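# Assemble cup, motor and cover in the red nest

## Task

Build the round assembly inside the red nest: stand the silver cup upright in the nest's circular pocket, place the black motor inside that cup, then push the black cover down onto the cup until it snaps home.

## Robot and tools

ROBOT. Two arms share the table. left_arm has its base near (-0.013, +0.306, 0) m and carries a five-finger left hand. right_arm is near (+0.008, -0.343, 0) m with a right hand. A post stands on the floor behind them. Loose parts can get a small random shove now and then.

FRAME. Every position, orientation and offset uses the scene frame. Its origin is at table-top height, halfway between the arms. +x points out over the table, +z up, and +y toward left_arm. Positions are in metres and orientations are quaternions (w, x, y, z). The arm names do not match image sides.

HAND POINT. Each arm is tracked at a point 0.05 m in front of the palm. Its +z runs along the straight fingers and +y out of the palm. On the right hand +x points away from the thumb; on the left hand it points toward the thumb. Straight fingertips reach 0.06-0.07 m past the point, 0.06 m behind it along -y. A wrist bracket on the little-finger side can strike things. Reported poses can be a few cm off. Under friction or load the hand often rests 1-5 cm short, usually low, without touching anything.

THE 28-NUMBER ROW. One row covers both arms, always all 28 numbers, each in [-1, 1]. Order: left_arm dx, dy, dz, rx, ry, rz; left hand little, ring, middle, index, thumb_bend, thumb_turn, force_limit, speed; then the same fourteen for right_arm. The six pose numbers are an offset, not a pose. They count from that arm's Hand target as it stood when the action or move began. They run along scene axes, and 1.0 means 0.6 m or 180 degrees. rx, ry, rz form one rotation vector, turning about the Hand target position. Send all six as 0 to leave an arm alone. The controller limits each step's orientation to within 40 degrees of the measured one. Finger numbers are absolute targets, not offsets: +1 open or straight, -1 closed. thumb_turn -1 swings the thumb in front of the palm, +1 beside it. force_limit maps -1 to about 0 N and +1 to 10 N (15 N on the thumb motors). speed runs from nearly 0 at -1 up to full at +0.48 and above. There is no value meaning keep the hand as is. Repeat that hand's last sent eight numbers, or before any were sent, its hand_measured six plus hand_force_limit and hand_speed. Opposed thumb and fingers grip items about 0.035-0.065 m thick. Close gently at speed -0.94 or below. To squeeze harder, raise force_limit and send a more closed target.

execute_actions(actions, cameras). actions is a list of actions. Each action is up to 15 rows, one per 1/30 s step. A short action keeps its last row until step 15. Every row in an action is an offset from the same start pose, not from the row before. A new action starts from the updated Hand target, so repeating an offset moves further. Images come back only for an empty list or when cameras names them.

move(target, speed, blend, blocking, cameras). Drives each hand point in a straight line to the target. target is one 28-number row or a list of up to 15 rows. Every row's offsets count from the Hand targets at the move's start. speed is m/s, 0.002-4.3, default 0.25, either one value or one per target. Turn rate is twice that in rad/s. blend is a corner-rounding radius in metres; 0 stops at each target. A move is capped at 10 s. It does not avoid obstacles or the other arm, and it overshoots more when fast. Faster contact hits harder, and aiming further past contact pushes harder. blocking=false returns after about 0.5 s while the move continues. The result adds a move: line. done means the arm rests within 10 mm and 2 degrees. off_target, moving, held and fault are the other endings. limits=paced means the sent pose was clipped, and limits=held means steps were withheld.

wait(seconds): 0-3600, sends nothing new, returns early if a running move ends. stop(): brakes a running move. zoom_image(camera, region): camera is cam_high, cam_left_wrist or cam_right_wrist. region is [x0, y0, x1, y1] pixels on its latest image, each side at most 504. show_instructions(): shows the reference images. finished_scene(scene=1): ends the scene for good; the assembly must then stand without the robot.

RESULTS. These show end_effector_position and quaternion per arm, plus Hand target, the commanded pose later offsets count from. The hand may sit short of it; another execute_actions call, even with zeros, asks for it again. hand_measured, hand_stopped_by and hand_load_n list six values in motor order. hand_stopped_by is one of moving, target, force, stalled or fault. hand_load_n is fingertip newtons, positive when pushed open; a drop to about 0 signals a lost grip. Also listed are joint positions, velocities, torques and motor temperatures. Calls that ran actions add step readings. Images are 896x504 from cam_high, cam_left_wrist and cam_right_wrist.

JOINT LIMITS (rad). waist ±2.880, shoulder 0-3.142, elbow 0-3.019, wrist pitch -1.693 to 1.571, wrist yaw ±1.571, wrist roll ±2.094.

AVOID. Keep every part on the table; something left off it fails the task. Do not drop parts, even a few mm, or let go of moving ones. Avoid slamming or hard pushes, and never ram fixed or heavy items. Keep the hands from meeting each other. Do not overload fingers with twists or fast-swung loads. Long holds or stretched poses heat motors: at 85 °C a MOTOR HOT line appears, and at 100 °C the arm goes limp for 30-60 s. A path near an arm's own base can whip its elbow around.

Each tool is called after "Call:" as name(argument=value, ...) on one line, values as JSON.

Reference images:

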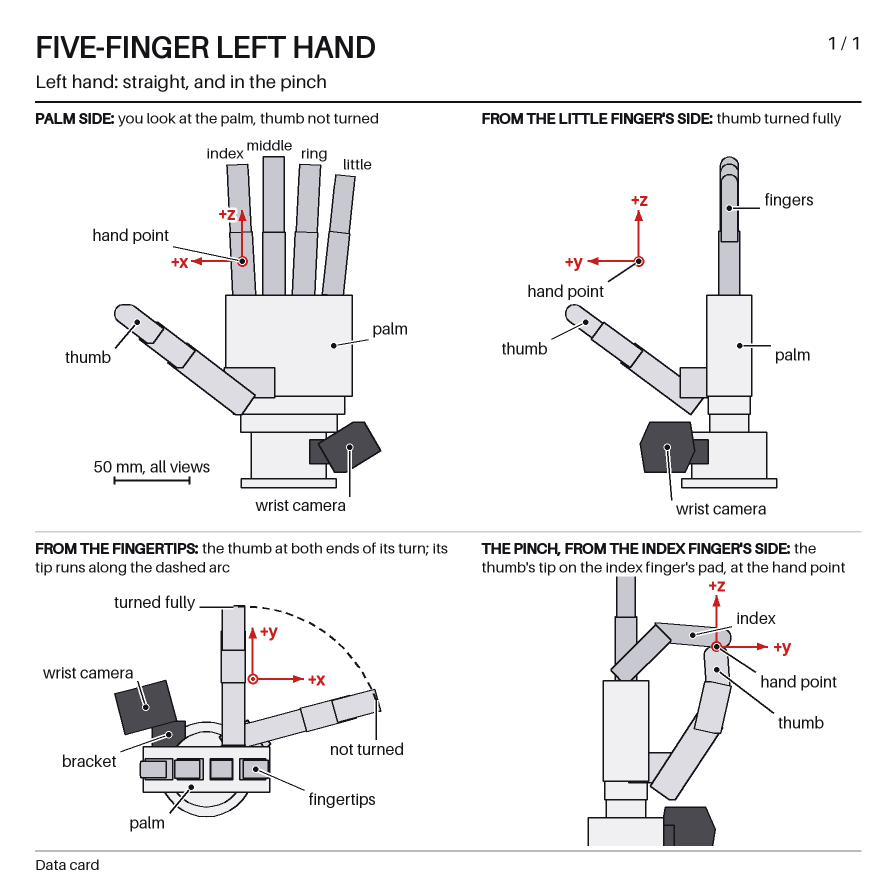

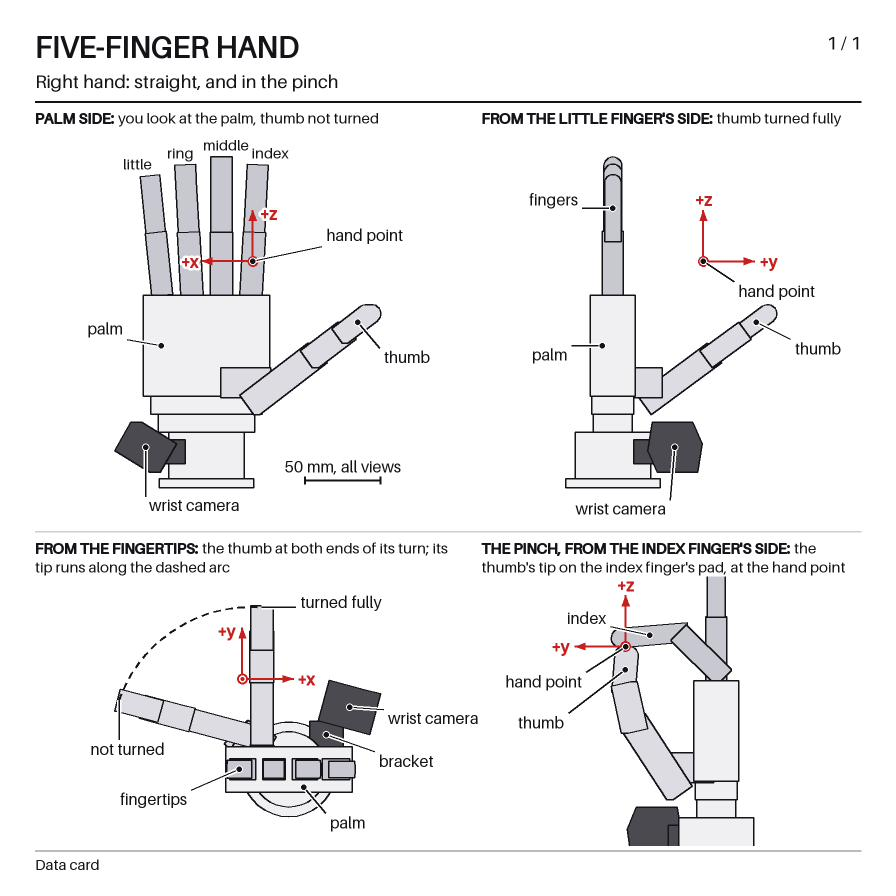

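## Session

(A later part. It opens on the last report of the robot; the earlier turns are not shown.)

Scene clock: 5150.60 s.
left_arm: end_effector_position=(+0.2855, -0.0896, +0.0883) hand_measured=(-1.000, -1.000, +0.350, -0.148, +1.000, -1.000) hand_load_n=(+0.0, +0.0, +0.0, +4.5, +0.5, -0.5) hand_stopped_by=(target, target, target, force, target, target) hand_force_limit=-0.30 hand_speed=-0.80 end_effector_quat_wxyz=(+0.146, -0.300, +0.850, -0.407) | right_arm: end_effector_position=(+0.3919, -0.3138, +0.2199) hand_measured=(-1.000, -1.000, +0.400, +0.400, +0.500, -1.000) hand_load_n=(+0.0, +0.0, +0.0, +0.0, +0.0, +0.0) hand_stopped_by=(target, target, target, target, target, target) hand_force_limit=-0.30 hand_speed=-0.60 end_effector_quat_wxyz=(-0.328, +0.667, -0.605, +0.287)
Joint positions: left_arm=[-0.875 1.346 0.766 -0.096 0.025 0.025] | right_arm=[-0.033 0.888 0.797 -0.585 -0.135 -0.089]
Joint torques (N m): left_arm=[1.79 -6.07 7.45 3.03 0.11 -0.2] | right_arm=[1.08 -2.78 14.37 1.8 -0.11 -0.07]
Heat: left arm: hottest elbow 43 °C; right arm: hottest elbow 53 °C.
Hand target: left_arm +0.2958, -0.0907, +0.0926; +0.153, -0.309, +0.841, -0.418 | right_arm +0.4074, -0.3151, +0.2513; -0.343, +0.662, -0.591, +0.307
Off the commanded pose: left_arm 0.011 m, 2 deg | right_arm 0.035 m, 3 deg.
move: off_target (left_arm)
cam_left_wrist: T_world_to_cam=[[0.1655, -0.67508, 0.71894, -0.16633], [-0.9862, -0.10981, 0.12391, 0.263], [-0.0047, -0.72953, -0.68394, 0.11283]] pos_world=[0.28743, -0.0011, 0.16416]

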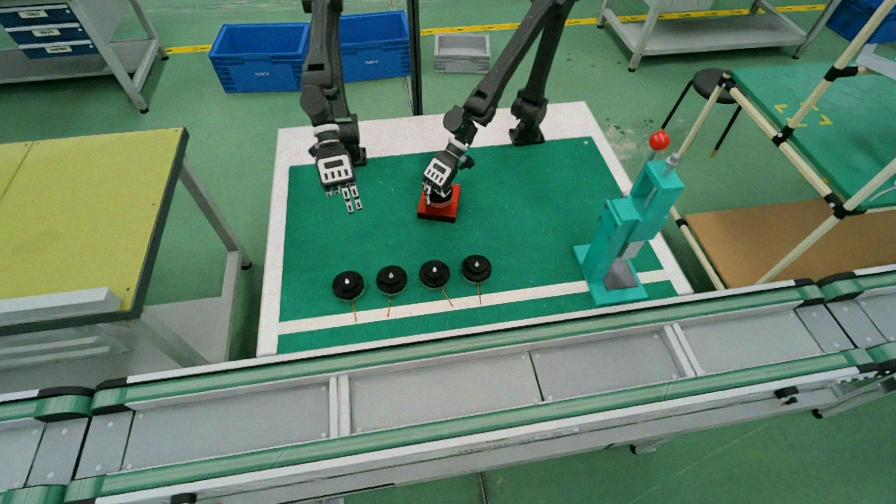

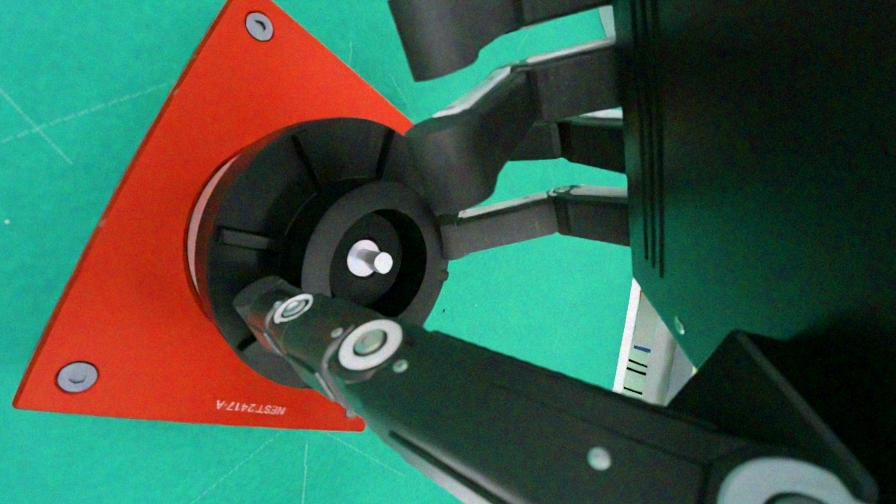

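Call:
move(target=[0.0,0,-0.005,0,0,0,-1,-1,0.35,-0.25,1,-1,-0.3,-0.8,0,0,0,0,0,0,-1,-1,0.4,0.4,0.5,-1,-0.3,-0.6], speed=0.02, cameras=["cam_high","cam_left_wrist"])

Call:
zoom_image(camera="cam_left_wrist", region=[290, 180, 440, 330])

Call:
zoom_image(camera="cam_high", region=[420, 175, 460, 215])

Scene clock: 5163.67 s.
left_arm: end_effector_position=(+0.2854, -0.0895, +0.0861) hand_measured=(-1.000, -1.000, +0.350, -0.148, +1.000, -1.000) hand_load_n=(+0.0, +0.5, +0.0, +4.5, +0.5, -0.5) hand_stopped_by=(target, target, target, force, target, target) hand_force_limit=-0.30 hand_speed=-0.80 end_effector_quat_wxyz=(+0.147, -0.300, +0.850, -0.408) | right_arm: end_effector_position=(+0.3919, -0.3138, +0.2199) hand_measured=(-1.000, -1.000, +0.400, +0.400, +0.500, -1.000) hand_load_n=(+0.0, +0.5, +0.0, -0.5, +0.0, +0.0) hand_stopped_by=(target, target, target, target, target, target) hand_force_limit=-0.30 hand_speed=-0.60 end_effector_quat_wxyz=(-0.328, +0.667, -0.605, +0.287)
Joint positions: left_arm=[-0.875 1.349 0.762 -0.087 0.025 0.025] | right_arm=[-0.033 0.888 0.797 -0.585 -0.135 -0.089]
Joint torques (N m): left_arm=[2.49 -5.3 7.51 2.99 0.09 -0.19] | right_arm=[1.14 -2.84 14.38 1.78 -0.11 -0.06]
Heat: left arm: hottest elbow 43 °C; right arm: hottest elbow 53 °C.
Hand target: left_arm +0.2958, -0.0907, +0.0896; +0.153, -0.309, +0.841, -0.418 | right_arm +0.4074, -0.3151, +0.2513; -0.343, +0.662, -0.591, +0.307
Off the commanded pose: left_arm 0.011 m, 2 deg | right_arm 0.035 m, 3 deg.
move: off_target (left_arm)
cam_left_wrist: T_world_to_cam=[[0.16471, -0.67421, 0.71994, -0.16447], [-0.98633, -0.10963, 0.12299, 0.2634], [-0.00399, -0.73036, -0.68305, 0.11105]] pos_world=[0.28733, -0.0009, 0.16186]

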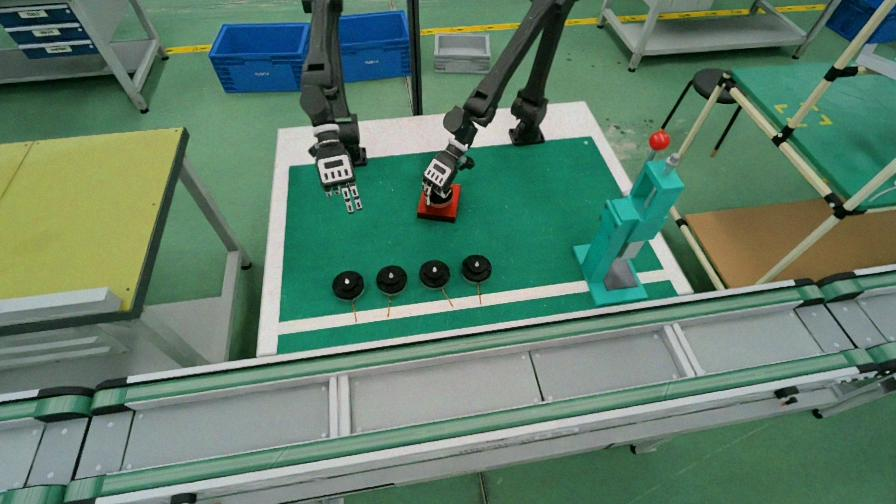

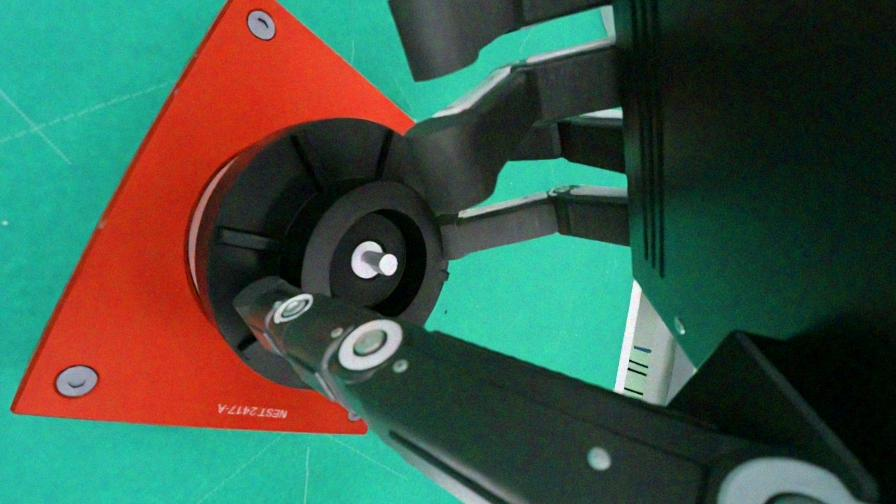

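Scaled by 3.360 from the camera's image (finer frame: 1280x720).

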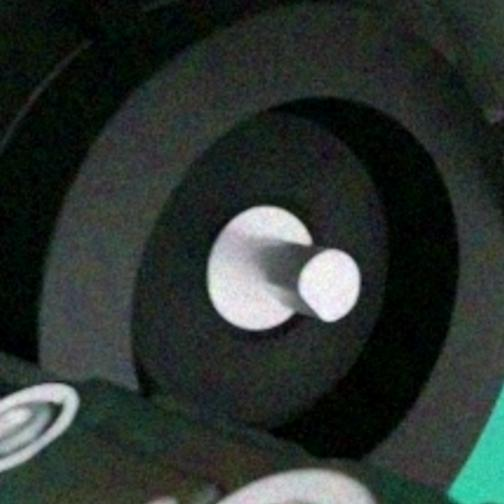

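Scaled by 12.600 from the camera's image (finer frame: 1280x720).

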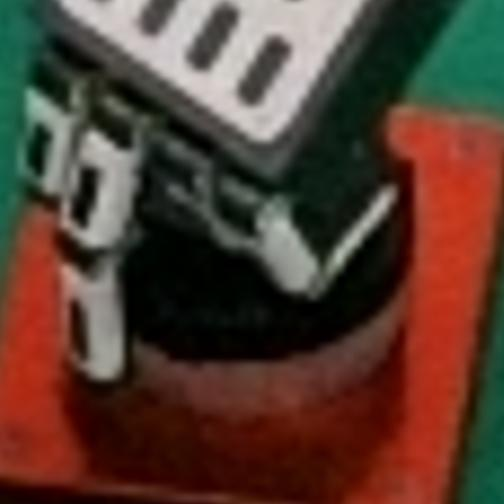

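Call:
move(target=[0.0025,0,-0.004,0,0,0,-1,-1,0.35,-0.25,1,-1,-0.3,-0.8,0,0,0,0,0,0,-1,-1,0.4,0.4,0.5,-1,-0.3,-0.6], speed=0.02, cameras=["cam_high","cam_left_wrist"])

Call:
zoom_image(camera="cam_left_wrist", region=[290, 180, 440, 330])

Call:
zoom_image(camera="cam_high", region=[420, 175, 460, 215])

Scene clock: 5181.17 s.
left_arm: end_effector_position=(+0.2859, -0.0898, +0.0834) hand_measured=(-1.000, -1.000, +0.350, -0.148, +1.000, -1.000) hand_load_n=(+0.0, +0.5, +0.0, +4.5, +0.5, -0.5) hand_stopped_by=(target, target, target, force, target, target) hand_force_limit=-0.30 hand_speed=-0.80 end_effector_quat_wxyz=(+0.145, -0.300, +0.850, -0.407) | right_arm: end_effector_position=(+0.3919, -0.3138, +0.2199) hand_measured=(-1.000, -1.000, +0.400, +0.400, +0.500, -1.000) hand_load_n=(+0.0, +0.0, +0.0, +0.0, +0.0, +0.0) hand_stopped_by=(target, target, target, target, target, target) hand_force_limit=-0.30 hand_speed=-0.60 end_effector_quat_wxyz=(-0.328, +0.667, -0.605, +0.287)
Joint positions: left_arm=[-0.873 1.357 0.762 -0.083 0.028 0.025] | right_arm=[-0.033 0.888 0.797 -0.585 -0.135 -0.089]
Joint torques (N m): left_arm=[1.85 -5.48 7.31 3.04 0.11 -0.17] | right_arm=[1.08 -2.78 14.39 1.8 -0.12 -0.07]
Heat: left arm: hottest elbow 44 °C; right arm: hottest elbow 53 °C.
Hand target: left_arm +0.2973, -0.0907, +0.0872; +0.153, -0.309, +0.841, -0.418 | right_arm +0.4074, -0.3151, +0.2513; -0.343, +0.662, -0.591, +0.307
Off the commanded pose: left_arm 0.012 m, 2 deg | right_arm 0.035 m, 3 deg.
move: off_target (left_arm)
cam_left_wrist: T_world_to_cam=[[0.16663, -0.67514, 0.71863, -0.16335], [-0.98599, -0.10891, 0.12631, 0.26394], [-0.00702, -0.72961, -0.68383, 0.10998]] pos_world=[0.28823, -0.0013, 0.15926]

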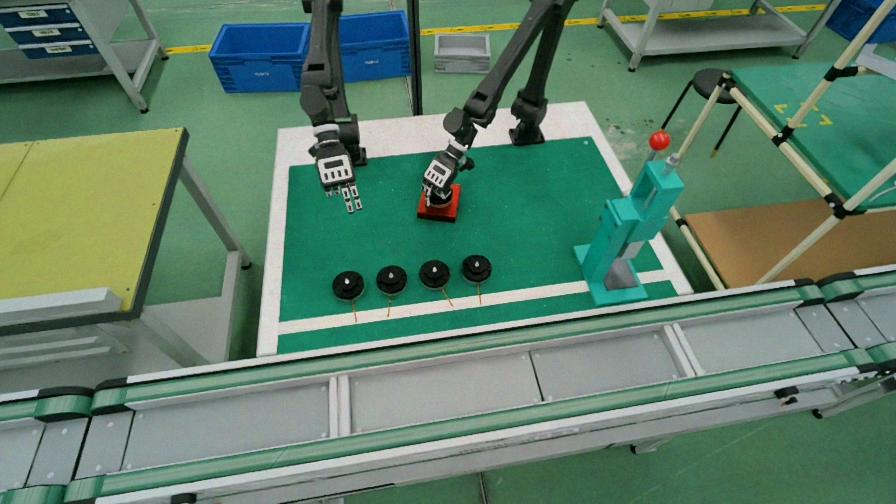

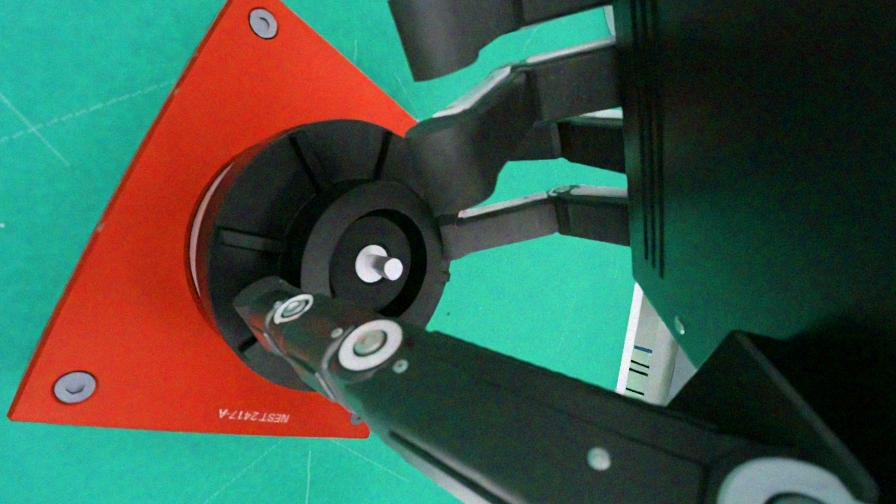

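Scaled by 3.360 from the camera's image (finer frame: 1280x720).

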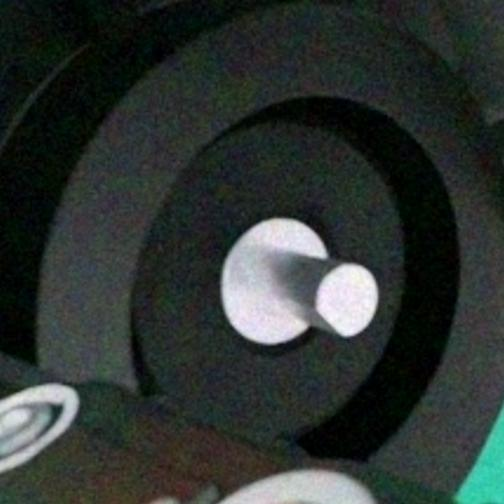

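Scaled by 12.600 from the camera's image (finer frame: 1280x720).

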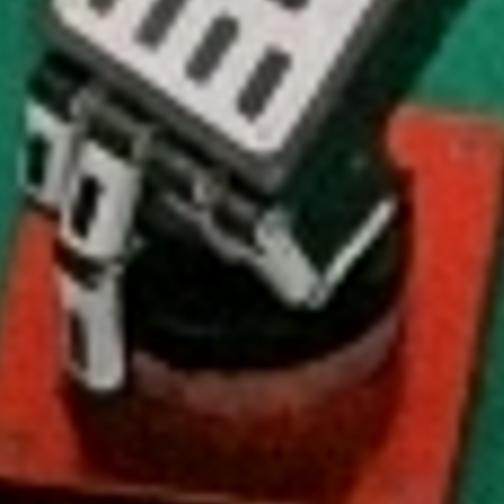

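Call:
move(target=[0.0005,0,-0.004,0,0,0,-1,-1,0.35,-0.25,1,-1,-0.3,-0.8,0,0,0,0,0,0,-1,-1,0.4,0.4,0.5,-1,-0.3,-0.6], speed=0.02, cameras=["cam_high","cam_left_wrist"])

Call:
zoom_image(camera="cam_left_wrist", region=[290, 180, 440, 330])

Call:
zoom_image(camera="cam_high", region=[420, 175, 460, 215])

Scene clock: 5190.73 s.
left_arm: end_effector_position=(+0.2861, -0.0900, +0.0825) hand_measured=(-1.000, -1.000, +0.350, -0.148, +1.000, -1.000) hand_load_n=(+0.0, +0.0, +0.0, +4.5, +0.5, +0.0) hand_stopped_by=(target, target, target, force, target, target) hand_force_limit=-0.30 hand_speed=-0.80 end_effector_quat_wxyz=(+0.146, -0.300, +0.850, -0.408) | right_arm: end_effector_position=(+0.3919, -0.3138, +0.2199) hand_measured=(-1.000, -1.000, +0.400, +0.400, +0.500, -1.000) hand_load_n=(+0.0, +0.0, +0.0, +0.0, +0.0, +0.5) hand_stopped_by=(target, target, target, target, target, target) hand_force_limit=-0.30 hand_speed=-0.60 end_effector_quat_wxyz=(-0.328, +0.667, -0.605, +0.287)
Joint positions: left_arm=[-0.873 1.358 0.759 -0.075 0.028 0.025] | right_arm=[-0.033 0.888 0.797 -0.585 -0.135 -0.089]
Joint torques (N m): left_arm=[2.02 -5.36 7.36 3.08 0.07 -0.15] | right_arm=[1.03 -2.84 14.37 1.8 -0.11 -0.06]
Heat: left arm: hottest elbow 44 °C; right arm: hottest elbow 53 °C.
Hand target: left_arm +0.2976, -0.0907, +0.0848; +0.153, -0.309, +0.841, -0.418 | right_arm +0.4074, -0.3151, +0.2513; -0.343, +0.662, -0.591, +0.307
Off the commanded pose: left_arm 0.012 m, 2 deg | right_arm 0.035 m, 3 deg.
move: off_target (left_arm)
cam_left_wrist: T_world_to_cam=[[0.16521, -0.67344, 0.72055, -0.16253], [-0.98624, -0.10866, 0.12458, 0.26441], [-0.0056, -0.73122, -0.68212, 0.10847]] pos_world=[0.28823, -0.0014, 0.15816]

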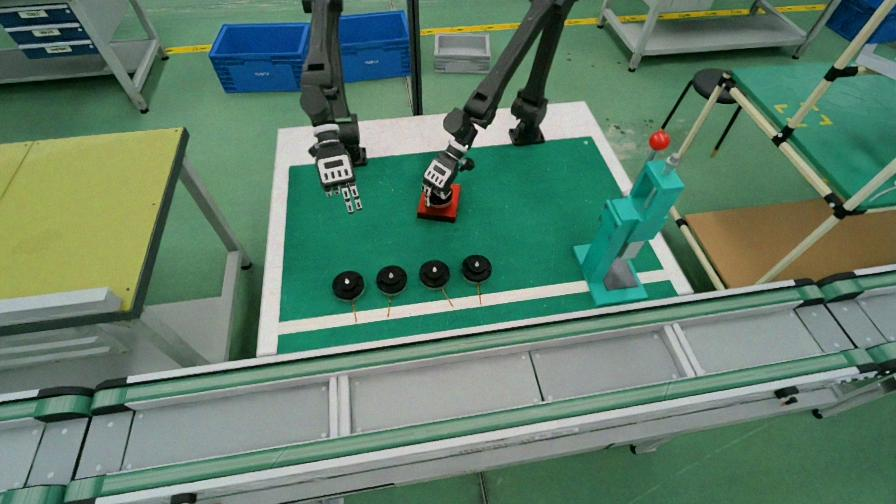

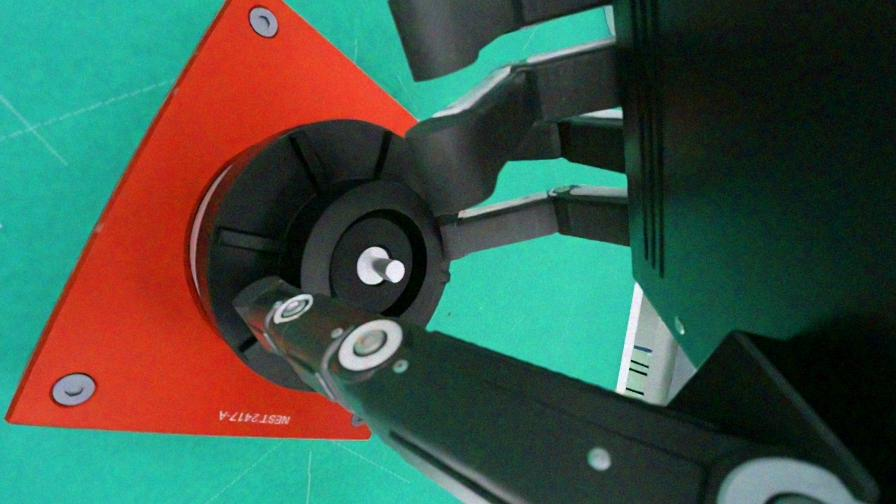

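Scaled by 3.360 from the camera's image (finer frame: 1280x720).

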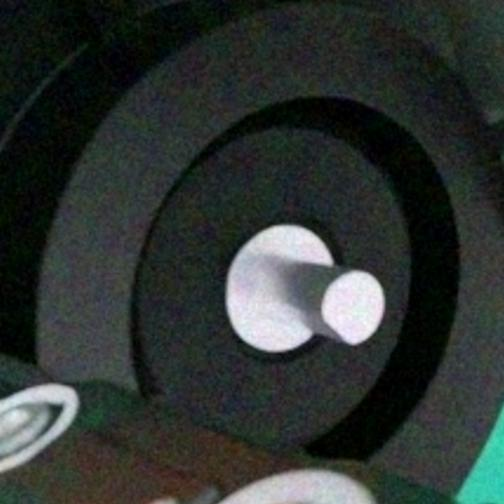

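Scaled by 12.600 from the camera's image (finer frame: 1280x720).

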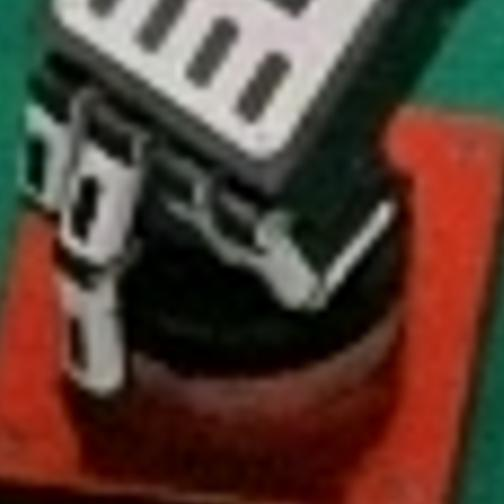

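Call:
move(target=[0,0,-0.003,0,0,0,-1,-1,0.35,-0.25,1,-1,-0.3,-0.8,0,0,0,0,0,0,-1,-1,0.4,0.4,0.5,-1,-0.3,-0.6], speed=0.02, cameras=["cam_high","cam_left_wrist"])

Call:
zoom_image(camera="cam_left_wrist", region=[290, 180, 440, 330])

Call:
zoom_image(camera="cam_high", region=[420, 175, 460, 215])

Scene clock: 5204.50 s.
left_arm: end_effector_position=(+0.2861, -0.0905, +0.0825) hand_measured=(-1.000, -1.000, +0.350, -0.148, +1.000, -1.000) hand_load_n=(+0.0, +0.0, +0.0, +4.0, +0.5, +0.0) hand_stopped_by=(target, target, target, force, target, target) hand_force_limit=-0.30 hand_speed=-0.80 end_effector_quat_wxyz=(+0.145, -0.299, +0.849, -0.410) | right_arm: end_effector_position=(+0.3919, -0.3138, +0.2199) hand_measured=(-1.000, -1.000, +0.400, +0.400, +0.500, -1.000) hand_load_n=(+0.0, +0.0, +0.0, +0.0, +0.0, +0.0) hand_stopped_by=(target, target, target, target, target, target) hand_force_limit=-0.30 hand_speed=-0.60 end_effector_quat_wxyz=(-0.328, +0.667, -0.605, +0.287)
Joint positions: left_arm=[-0.873 1.358 0.757 -0.07 0.029 0.025] | right_arm=[-0.033 0.888 0.797 -0.585 -0.135 -0.089]
Joint torques (N m): left_arm=[2.14 -5.07 7.32 3.11 0.03 -0.16] | right_arm=[1.08 -2.84 14.39 1.77 -0.12 -0.06]
Heat: left arm: hottest elbow 43 °C; right arm: hottest elbow 53 °C.
Hand target: left_arm +0.2976, -0.0907, +0.0830; +0.153, -0.309, +0.841, -0.418 | right_arm +0.4074, -0.3151, +0.2513; -0.343, +0.662, -0.591, +0.307
Off the commanded pose: left_arm 0.012 m, 2 deg | right_arm 0.035 m, 3 deg.
move: off_target (left_arm)
cam_left_wrist: T_world_to_cam=[[0.16343, -0.67152, 0.72274, -0.16235], [-0.98654, -0.1071, 0.12358, 0.26466], [-0.00558, -0.7332, -0.67999, 0.10784]] pos_world=[0.28824, -0.00161, 0.15796]

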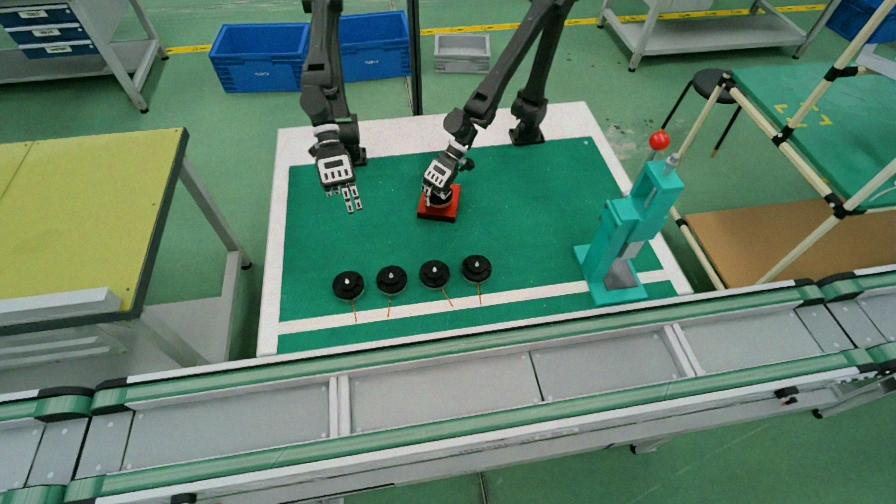

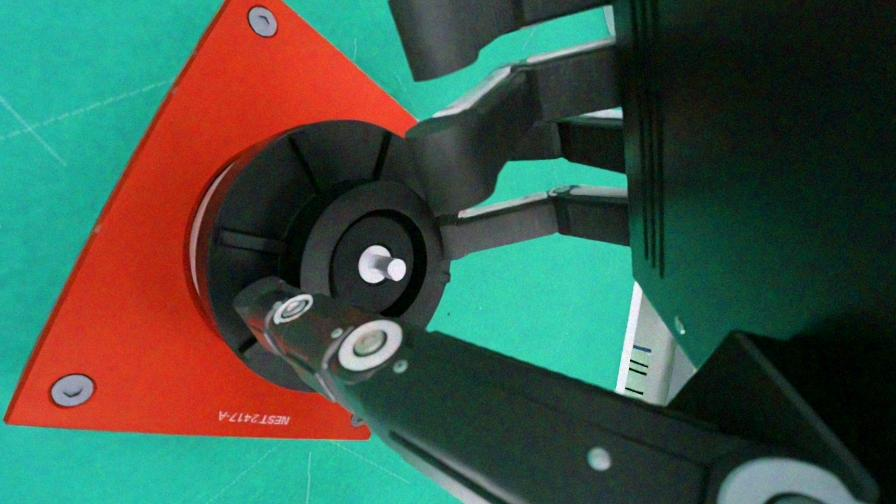

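Scaled by 3.360 from the camera's image (finer frame: 1280x720).

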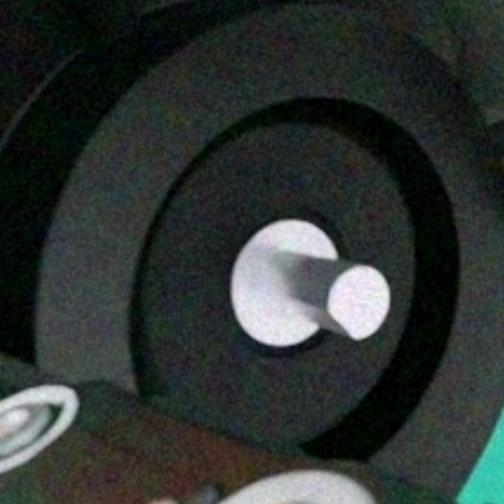

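Scaled by 12.600 from the camera's image (finer frame: 1280x720).

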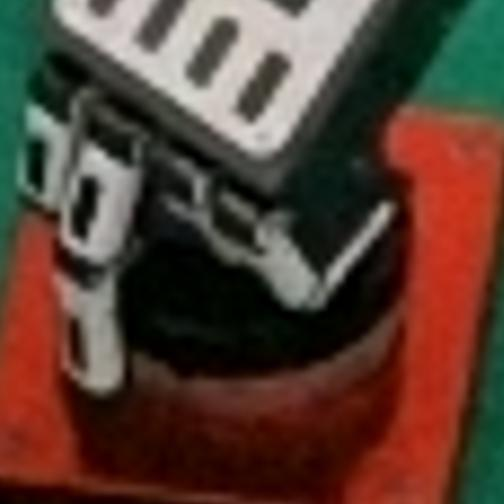

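Call:
move(target=[0,0.0005,-0.004,0,0,0,-1,-1,0.35,-0.25,1,-1,-0.3,-0.8,0,0,0,0,0,0,-1,-1,0.4,0.4,0.5,-1,-0.3,-0.6], speed=0.02, cameras=["cam_high","cam_left_wrist"])

Call:
zoom_image(camera="cam_left_wrist", region=[290, 180, 440, 330])

Call:
zoom_image(camera="cam_high", region=[420, 175, 460, 215])

Scene clock: 5215.53 s.
left_arm: end_effector_position=(+0.2862, -0.0895, +0.0816) hand_measured=(-1.000, -1.000, +0.350, -0.148, +1.000, -1.000) hand_load_n=(+0.0, +0.0, +0.0, +4.0, +1.0, +0.0) hand_stopped_by=(target, target, target, force, target, target) hand_force_limit=-0.30 hand_speed=-0.80 end_effector_quat_wxyz=(+0.146, -0.300, +0.849, -0.410) | right_arm: end_effector_position=(+0.3919, -0.3138, +0.2199) hand_measured=(-1.000, -1.000, +0.400, +0.400, +0.500, -1.000) hand_load_n=(+0.0, +0.0, +0.0, +0.0, +0.0, +0.0) hand_stopped_by=(target, target, target, target, target, target) hand_force_limit=-0.30 hand_speed=-0.60 end_effector_quat_wxyz=(-0.328, +0.667, -0.605, +0.287)
Joint positions: left_arm=[-0.872 1.358 0.754 -0.067 0.029 0.025] | right_arm=[-0.033 0.888 0.797 -0.585 -0.135 -0.089]
Joint torques (N m): left_arm=[2.55 -5.13 7.12 3.37 0.01 -0.16] | right_arm=[1.14 -2.84 14.39 1.77 -0.12 -0.07]
Heat: left arm: hottest elbow 44 °C; right arm: hottest elbow 53 °C.
Hand target: left_arm +0.2976, -0.0904, +0.0806; +0.153, -0.309, +0.841, -0.418 | right_arm +0.4074, -0.3151, +0.2513; -0.343, +0.662, -0.591, +0.307
Off the commanded pose: left_arm 0.011 m, 2 deg | right_arm 0.035 m, 3 deg.
move: off_target (left_arm)
cam_left_wrist: T_world_to_cam=[[0.16446, -0.67129, 0.72272, -0.16125], [-0.98637, -0.10859, 0.1236, 0.26484], [-0.00449, -0.7332, -0.68, 0.10758]] pos_world=[0.28823, -0.0006, 0.15696]

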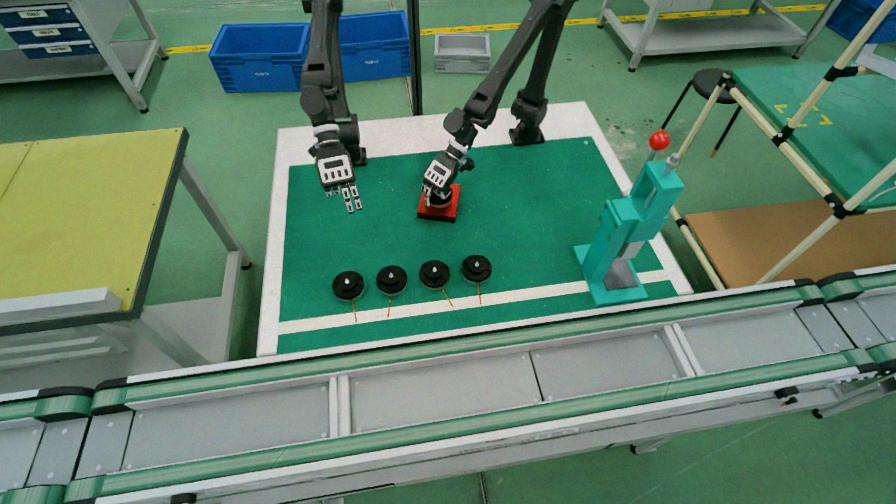

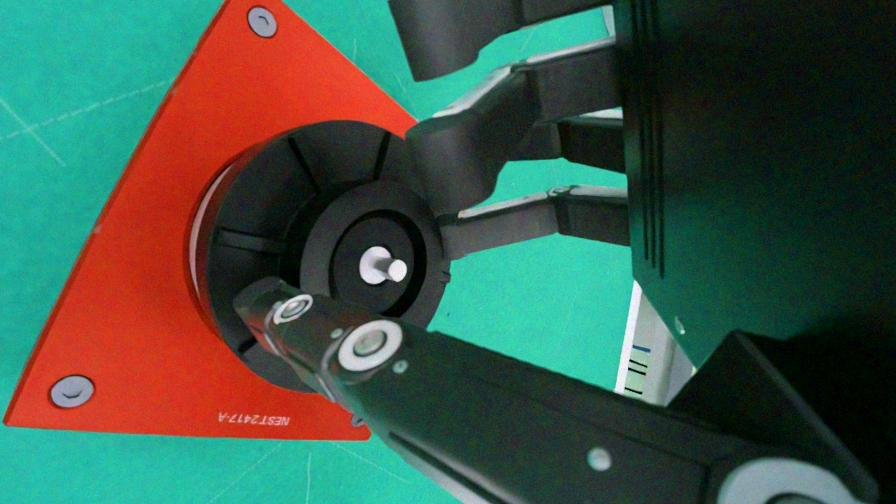

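Scaled by 3.360 from the camera's image (finer frame: 1280x720).

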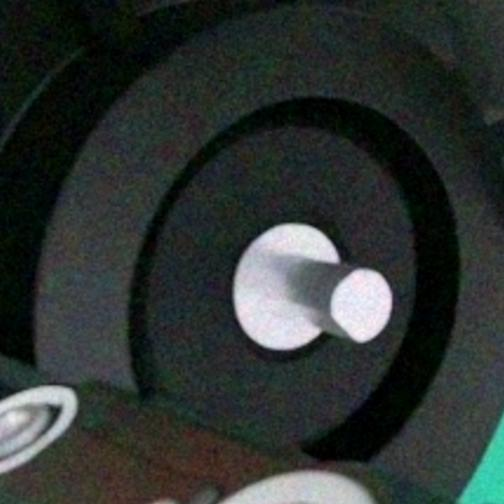

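Scaled by 12.600 from the camera's image (finer frame: 1280x720).

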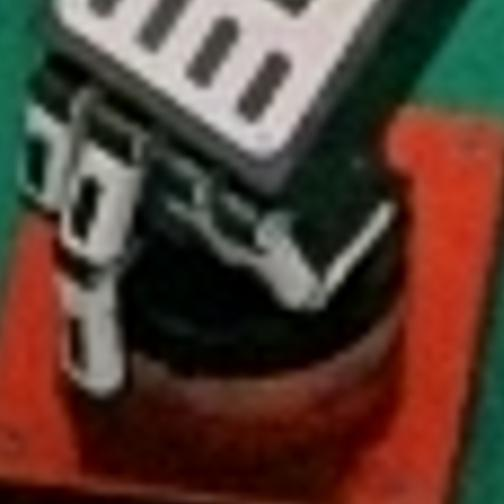

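Call:
move(target=[0,0,0,0,0,0,-1,-1,0.35,0.0,1,-1,-0.3,-0.9,0,0,0,0,0,0,-1,-1,0.4,0.4,0.5,-1,-0.3,-0.6], cameras=["cam_high","cam_left_wrist"])

Call:
zoom_image(camera="cam_left_wrist", region=[170, 100, 480, 400])

Call:
zoom_image(camera="cam_high", region=[420, 175, 460, 215])

Scene clock: 5227.83 s.
left_arm: end_effector_position=(+0.2877, -0.0888, +0.0818) hand_measured=(-1.000, -1.000, +0.350, +0.000, +1.000, -1.000) hand_load_n=(+0.0, +0.0, +0.0, -1.5, +0.5, +0.5) hand_stopped_by=(target, target, target, target, target, target) hand_force_limit=-0.30 hand_speed=-0.90 end_effector_quat_wxyz=(+0.147, -0.301, +0.848, -0.410) | right_arm: end_effector_position=(+0.3919, -0.3138, +0.2199) hand_measured=(-1.000, -1.000, +0.400, +0.400, +0.500, -1.000) hand_load_n=(+0.0, +0.0, +0.0, +0.0, +0.0, +0.0) hand_stopped_by=(target, target, target, target, target, target) hand_force_limit=-0.30 hand_speed=-0.60 end_effector_quat_wxyz=(-0.328, +0.667, -0.605, +0.287)
Joint positions: left_arm=[-0.869 1.358 0.754 -0.066 0.029 0.025] | right_arm=[-0.033 0.888 0.797 -0.585 -0.135 -0.089]
Joint torques (N m): left_arm=[1.73 -5.3 7.25 3.26 0.02 -0.14] | right_arm=[1.08 -2.73 14.38 1.8 -0.12 -0.07]
Heat: left arm: hottest elbow 43 °C; right arm: hottest elbow 53 °C.
Hand target: left_arm +0.2976, -0.0904, +0.0806; +0.153, -0.309, +0.841, -0.418 | right_arm +0.4074, -0.3151, +0.2513; -0.343, +0.662, -0.591, +0.307
Off the commanded pose: left_arm 0.010 m, 2 deg | right_arm 0.035 m, 3 deg.
move: done
cam_left_wrist: T_world_to_cam=[[0.16578, -0.66998, 0.72364, -0.16156], [-0.98616, -0.11144, 0.12276, 0.26606], [-0.00161, -0.73397, -0.67918, 0.10735]] pos_world=[0.28933, 0.0002, 0.15716]

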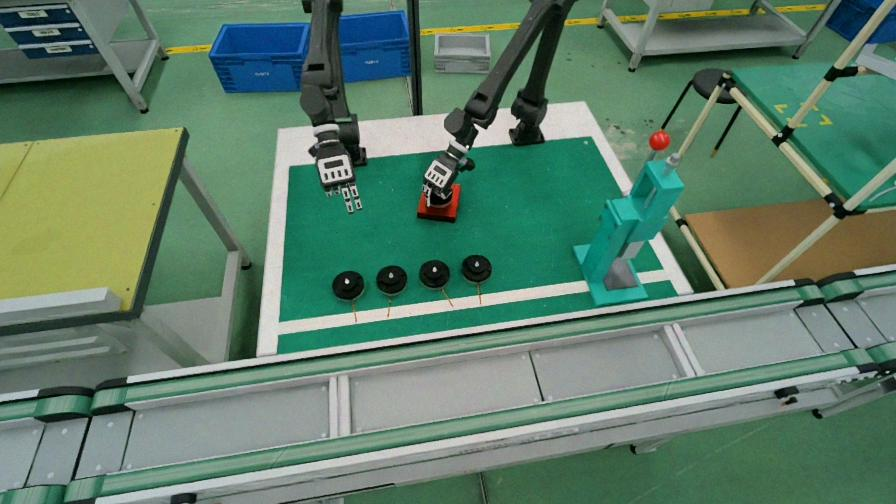

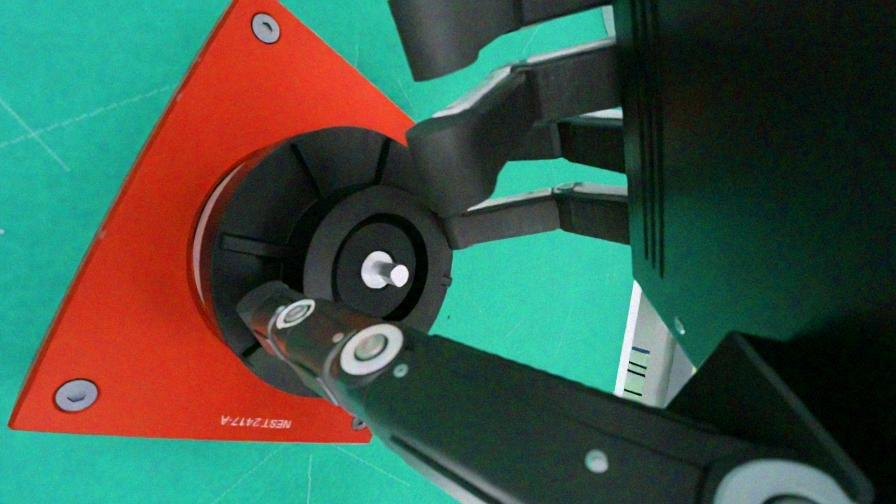

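Scaled by 1.626 from the camera's image (finer frame: 1280x720).

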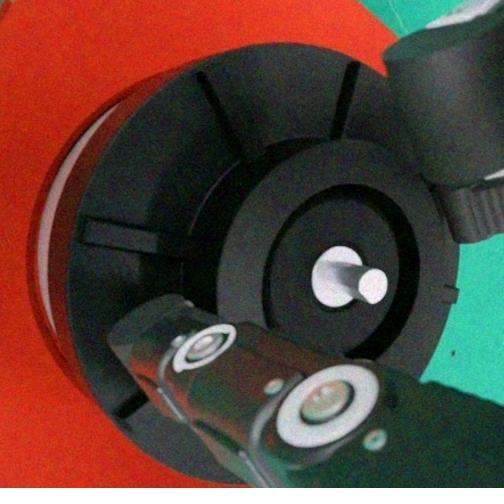

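Scaled by 12.600 from the camera's image (finer frame: 1280x720).

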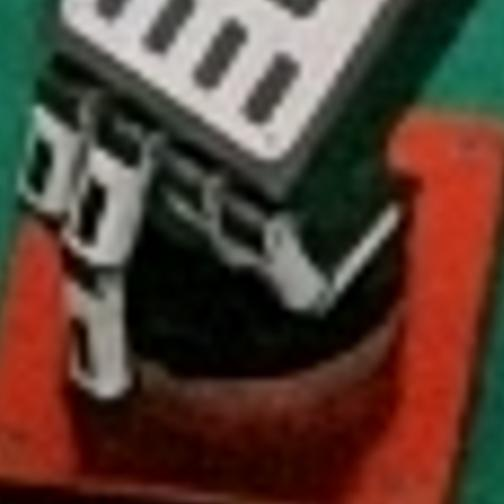

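Call:
move(target=[0,0,0,0,0,0,-1,-1,0.35,0.3,1,-1,-0.3,-0.85,0,0,0,0,0,0,-1,-1,0.4,0.4,0.5,-1,-0.3,-0.6], cameras=["cam_high","cam_left_wrist"])

Call:
zoom_image(camera="cam_left_wrist", region=[170, 100, 480, 400])

Call:
zoom_image(camera="cam_high", region=[420, 175, 460, 215])

Scene clock: 5238.20 s.
left_arm: end_effector_position=(+0.2886, -0.0881, +0.0819) hand_measured=(-1.000, -1.000, +0.350, +0.300, +1.000, -1.000) hand_load_n=(+0.0, +0.0, +0.0, +0.0, +0.5, +0.0) hand_stopped_by=(target, target, target, target, target, target) hand_force_limit=-0.30 hand_speed=-0.85 end_effector_quat_wxyz=(+0.147, -0.302, +0.848, -0.410) | right_arm: end_effector_position=(+0.3919, -0.3138, +0.2199) hand_measured=(-1.000, -1.000, +0.400, +0.400, +0.500, -1.000) hand_load_n=(+0.0, +0.0, +0.0, -0.5, +0.0, +0.0) hand_stopped_by=(target, target, target, target, target, target) hand_force_limit=-0.30 hand_speed=-0.60 end_effector_quat_wxyz=(-0.328, +0.667, -0.605, +0.287)
Joint positions: left_arm=[-0.866 1.358 0.754 -0.066 0.031 0.025] | right_arm=[-0.033 0.888 0.797 -0.585 -0.135 -0.089]
Joint torques (N m): left_arm=[2.08 -4.66 7.2 3.3 0 -0.16] | right_arm=[1.08 -2.78 14.38 1.81 -0.12 -0.07]
Heat: left arm: hottest elbow 43 °C; right arm: hottest elbow 53 °C.
Hand target: left_arm +0.2976, -0.0904, +0.0806; +0.153, -0.309, +0.841, -0.418 | right_arm +0.4074, -0.3151, +0.2513; -0.343, +0.662, -0.591, +0.307
Off the commanded pose: left_arm 0.009 m, 2 deg | right_arm 0.035 m, 3 deg.
move: done
cam_left_wrist: T_world_to_cam=[[0.1676, -0.66915, 0.72398, -0.16166], [-0.98585, -0.11329, 0.12351, 0.26674], [-0.00063, -0.73444, -0.67867, 0.10751]] pos_world=[0.29013, 0.001, 0.15706]

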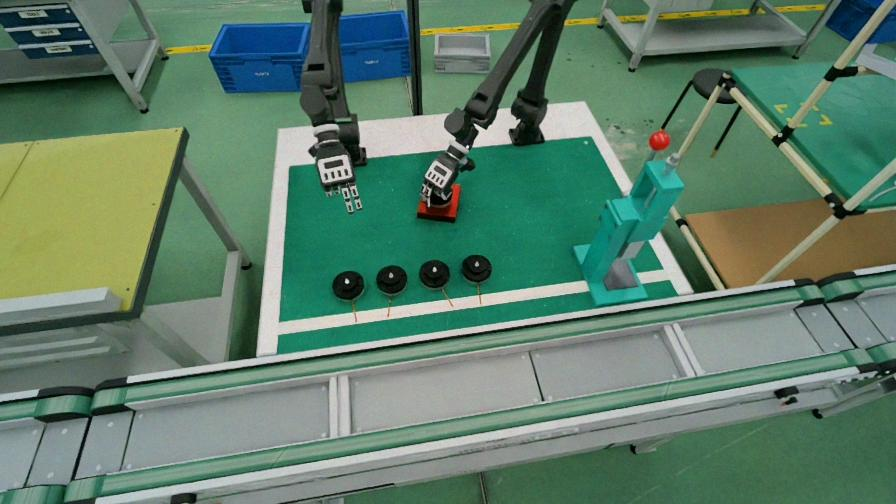

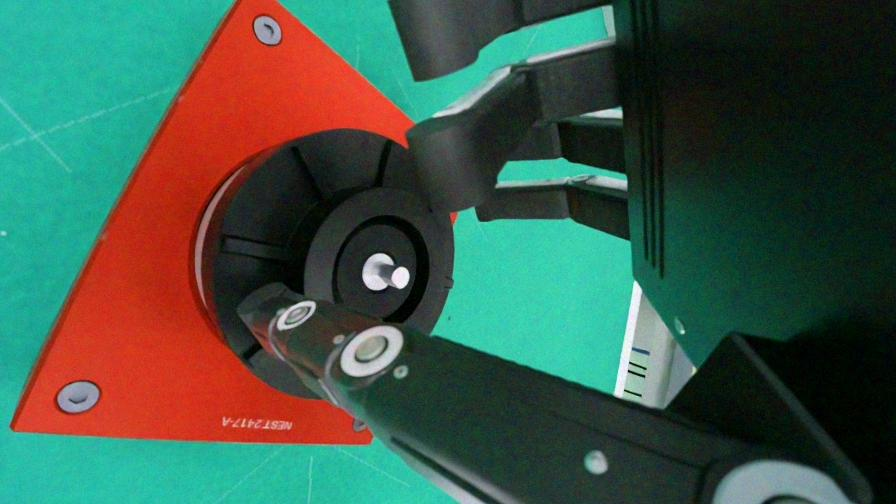

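Scaled by 1.626 from the camera's image (finer frame: 1280x720).

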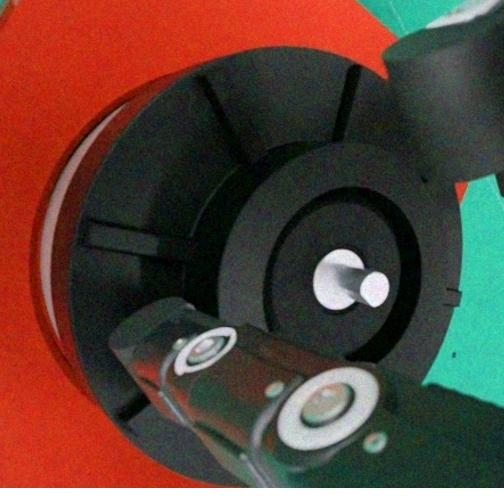

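Scaled by 12.600 from the camera's image (finer frame: 1280x720).

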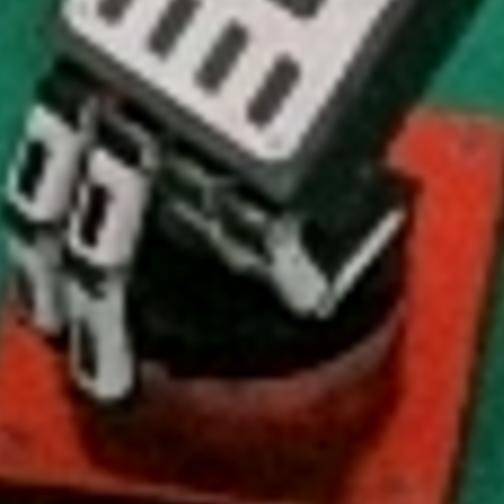

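Call:
move(target=[0,0,0.015,0,0,0,-1,-1,0.35,0.3,1,-1,-0.3,-0.85,0,0,0,0,0,0,-1,-1,0.4,0.4,0.5,-1,-0.3,-0.6], speed=0.03, cameras=["cam_left_wrist"])

Scene clock: 5368.07 s.
left_arm: end_effector_position=(+0.2886, -0.0881, +0.0819) hand_measured=(-1.000, -1.000, +0.350, +0.300, +1.000, -1.000) hand_load_n=(+0.0, +0.0, +0.0, +0.0, +0.5, +0.0) hand_stopped_by=(target, target, target, target, target, target) hand_force_limit=-0.30 hand_speed=-0.85 end_effector_quat_wxyz=(+0.147, -0.302, +0.848, -0.410) | right_arm: end_effector_position=(+0.3919, -0.3138, +0.2199) hand_measured=(-1.000, -1.000, +0.400, +0.400, +0.500, -1.000) hand_load_n=(+0.0, +0.0, +0.0, +0.0, +0.0, +0.0) hand_stopped_by=(target, target, target, target, target, target) hand_force_limit=-0.30 hand_speed=-0.60 end_effector_quat_wxyz=(-0.328, +0.667, -0.605, +0.287)
Joint positions: left_arm=[-0.866 1.358 0.754 -0.066 0.031 0.025] | right_arm=[-0.033 0.888 0.797 -0.585 -0.135 -0.089]
Joint torques (N m): left_arm=[2.26 -6.07 8.12 2.11 0 -0.17] | right_arm=[1.03 -2.78 14.38 1.8 -0.12 -0.06]
Heat: left arm: hottest elbow 42 °C; right arm: hottest elbow 53 °C.
Hand target: left_arm +0.2976, -0.0904, +0.0896; +0.153, -0.309, +0.841, -0.418 | right_arm +0.4074, -0.3151, +0.2513; -0.343, +0.662, -0.591, +0.307
Off the commanded pose: left_arm 0.012 m, 2 deg | right_arm 0.035 m, 3 deg.
move: off_target (left_arm)
cam_left_wrist: T_world_to_cam=[[0.1676, -0.66915, 0.72398, -0.16166], [-0.98585, -0.11329, 0.12351, 0.26674], [-0.00063, -0.73444, -0.67867, 0.10751]] pos_world=[0.29013, 0.001, 0.15706]

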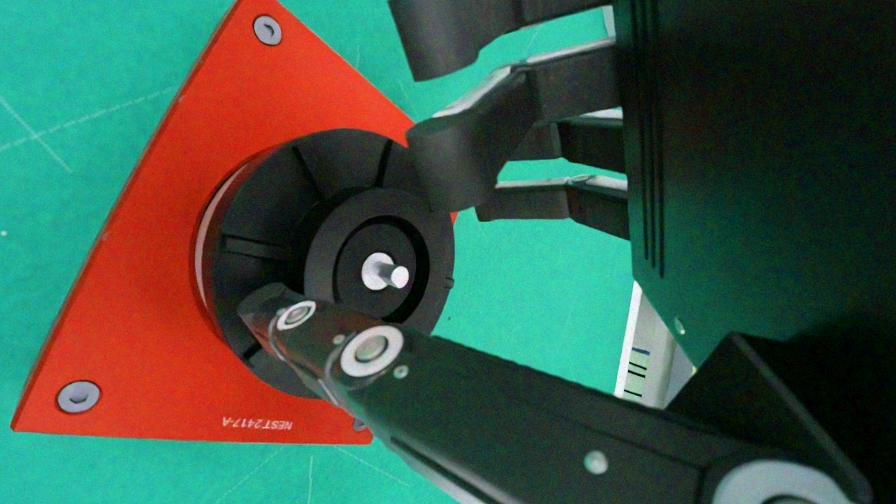

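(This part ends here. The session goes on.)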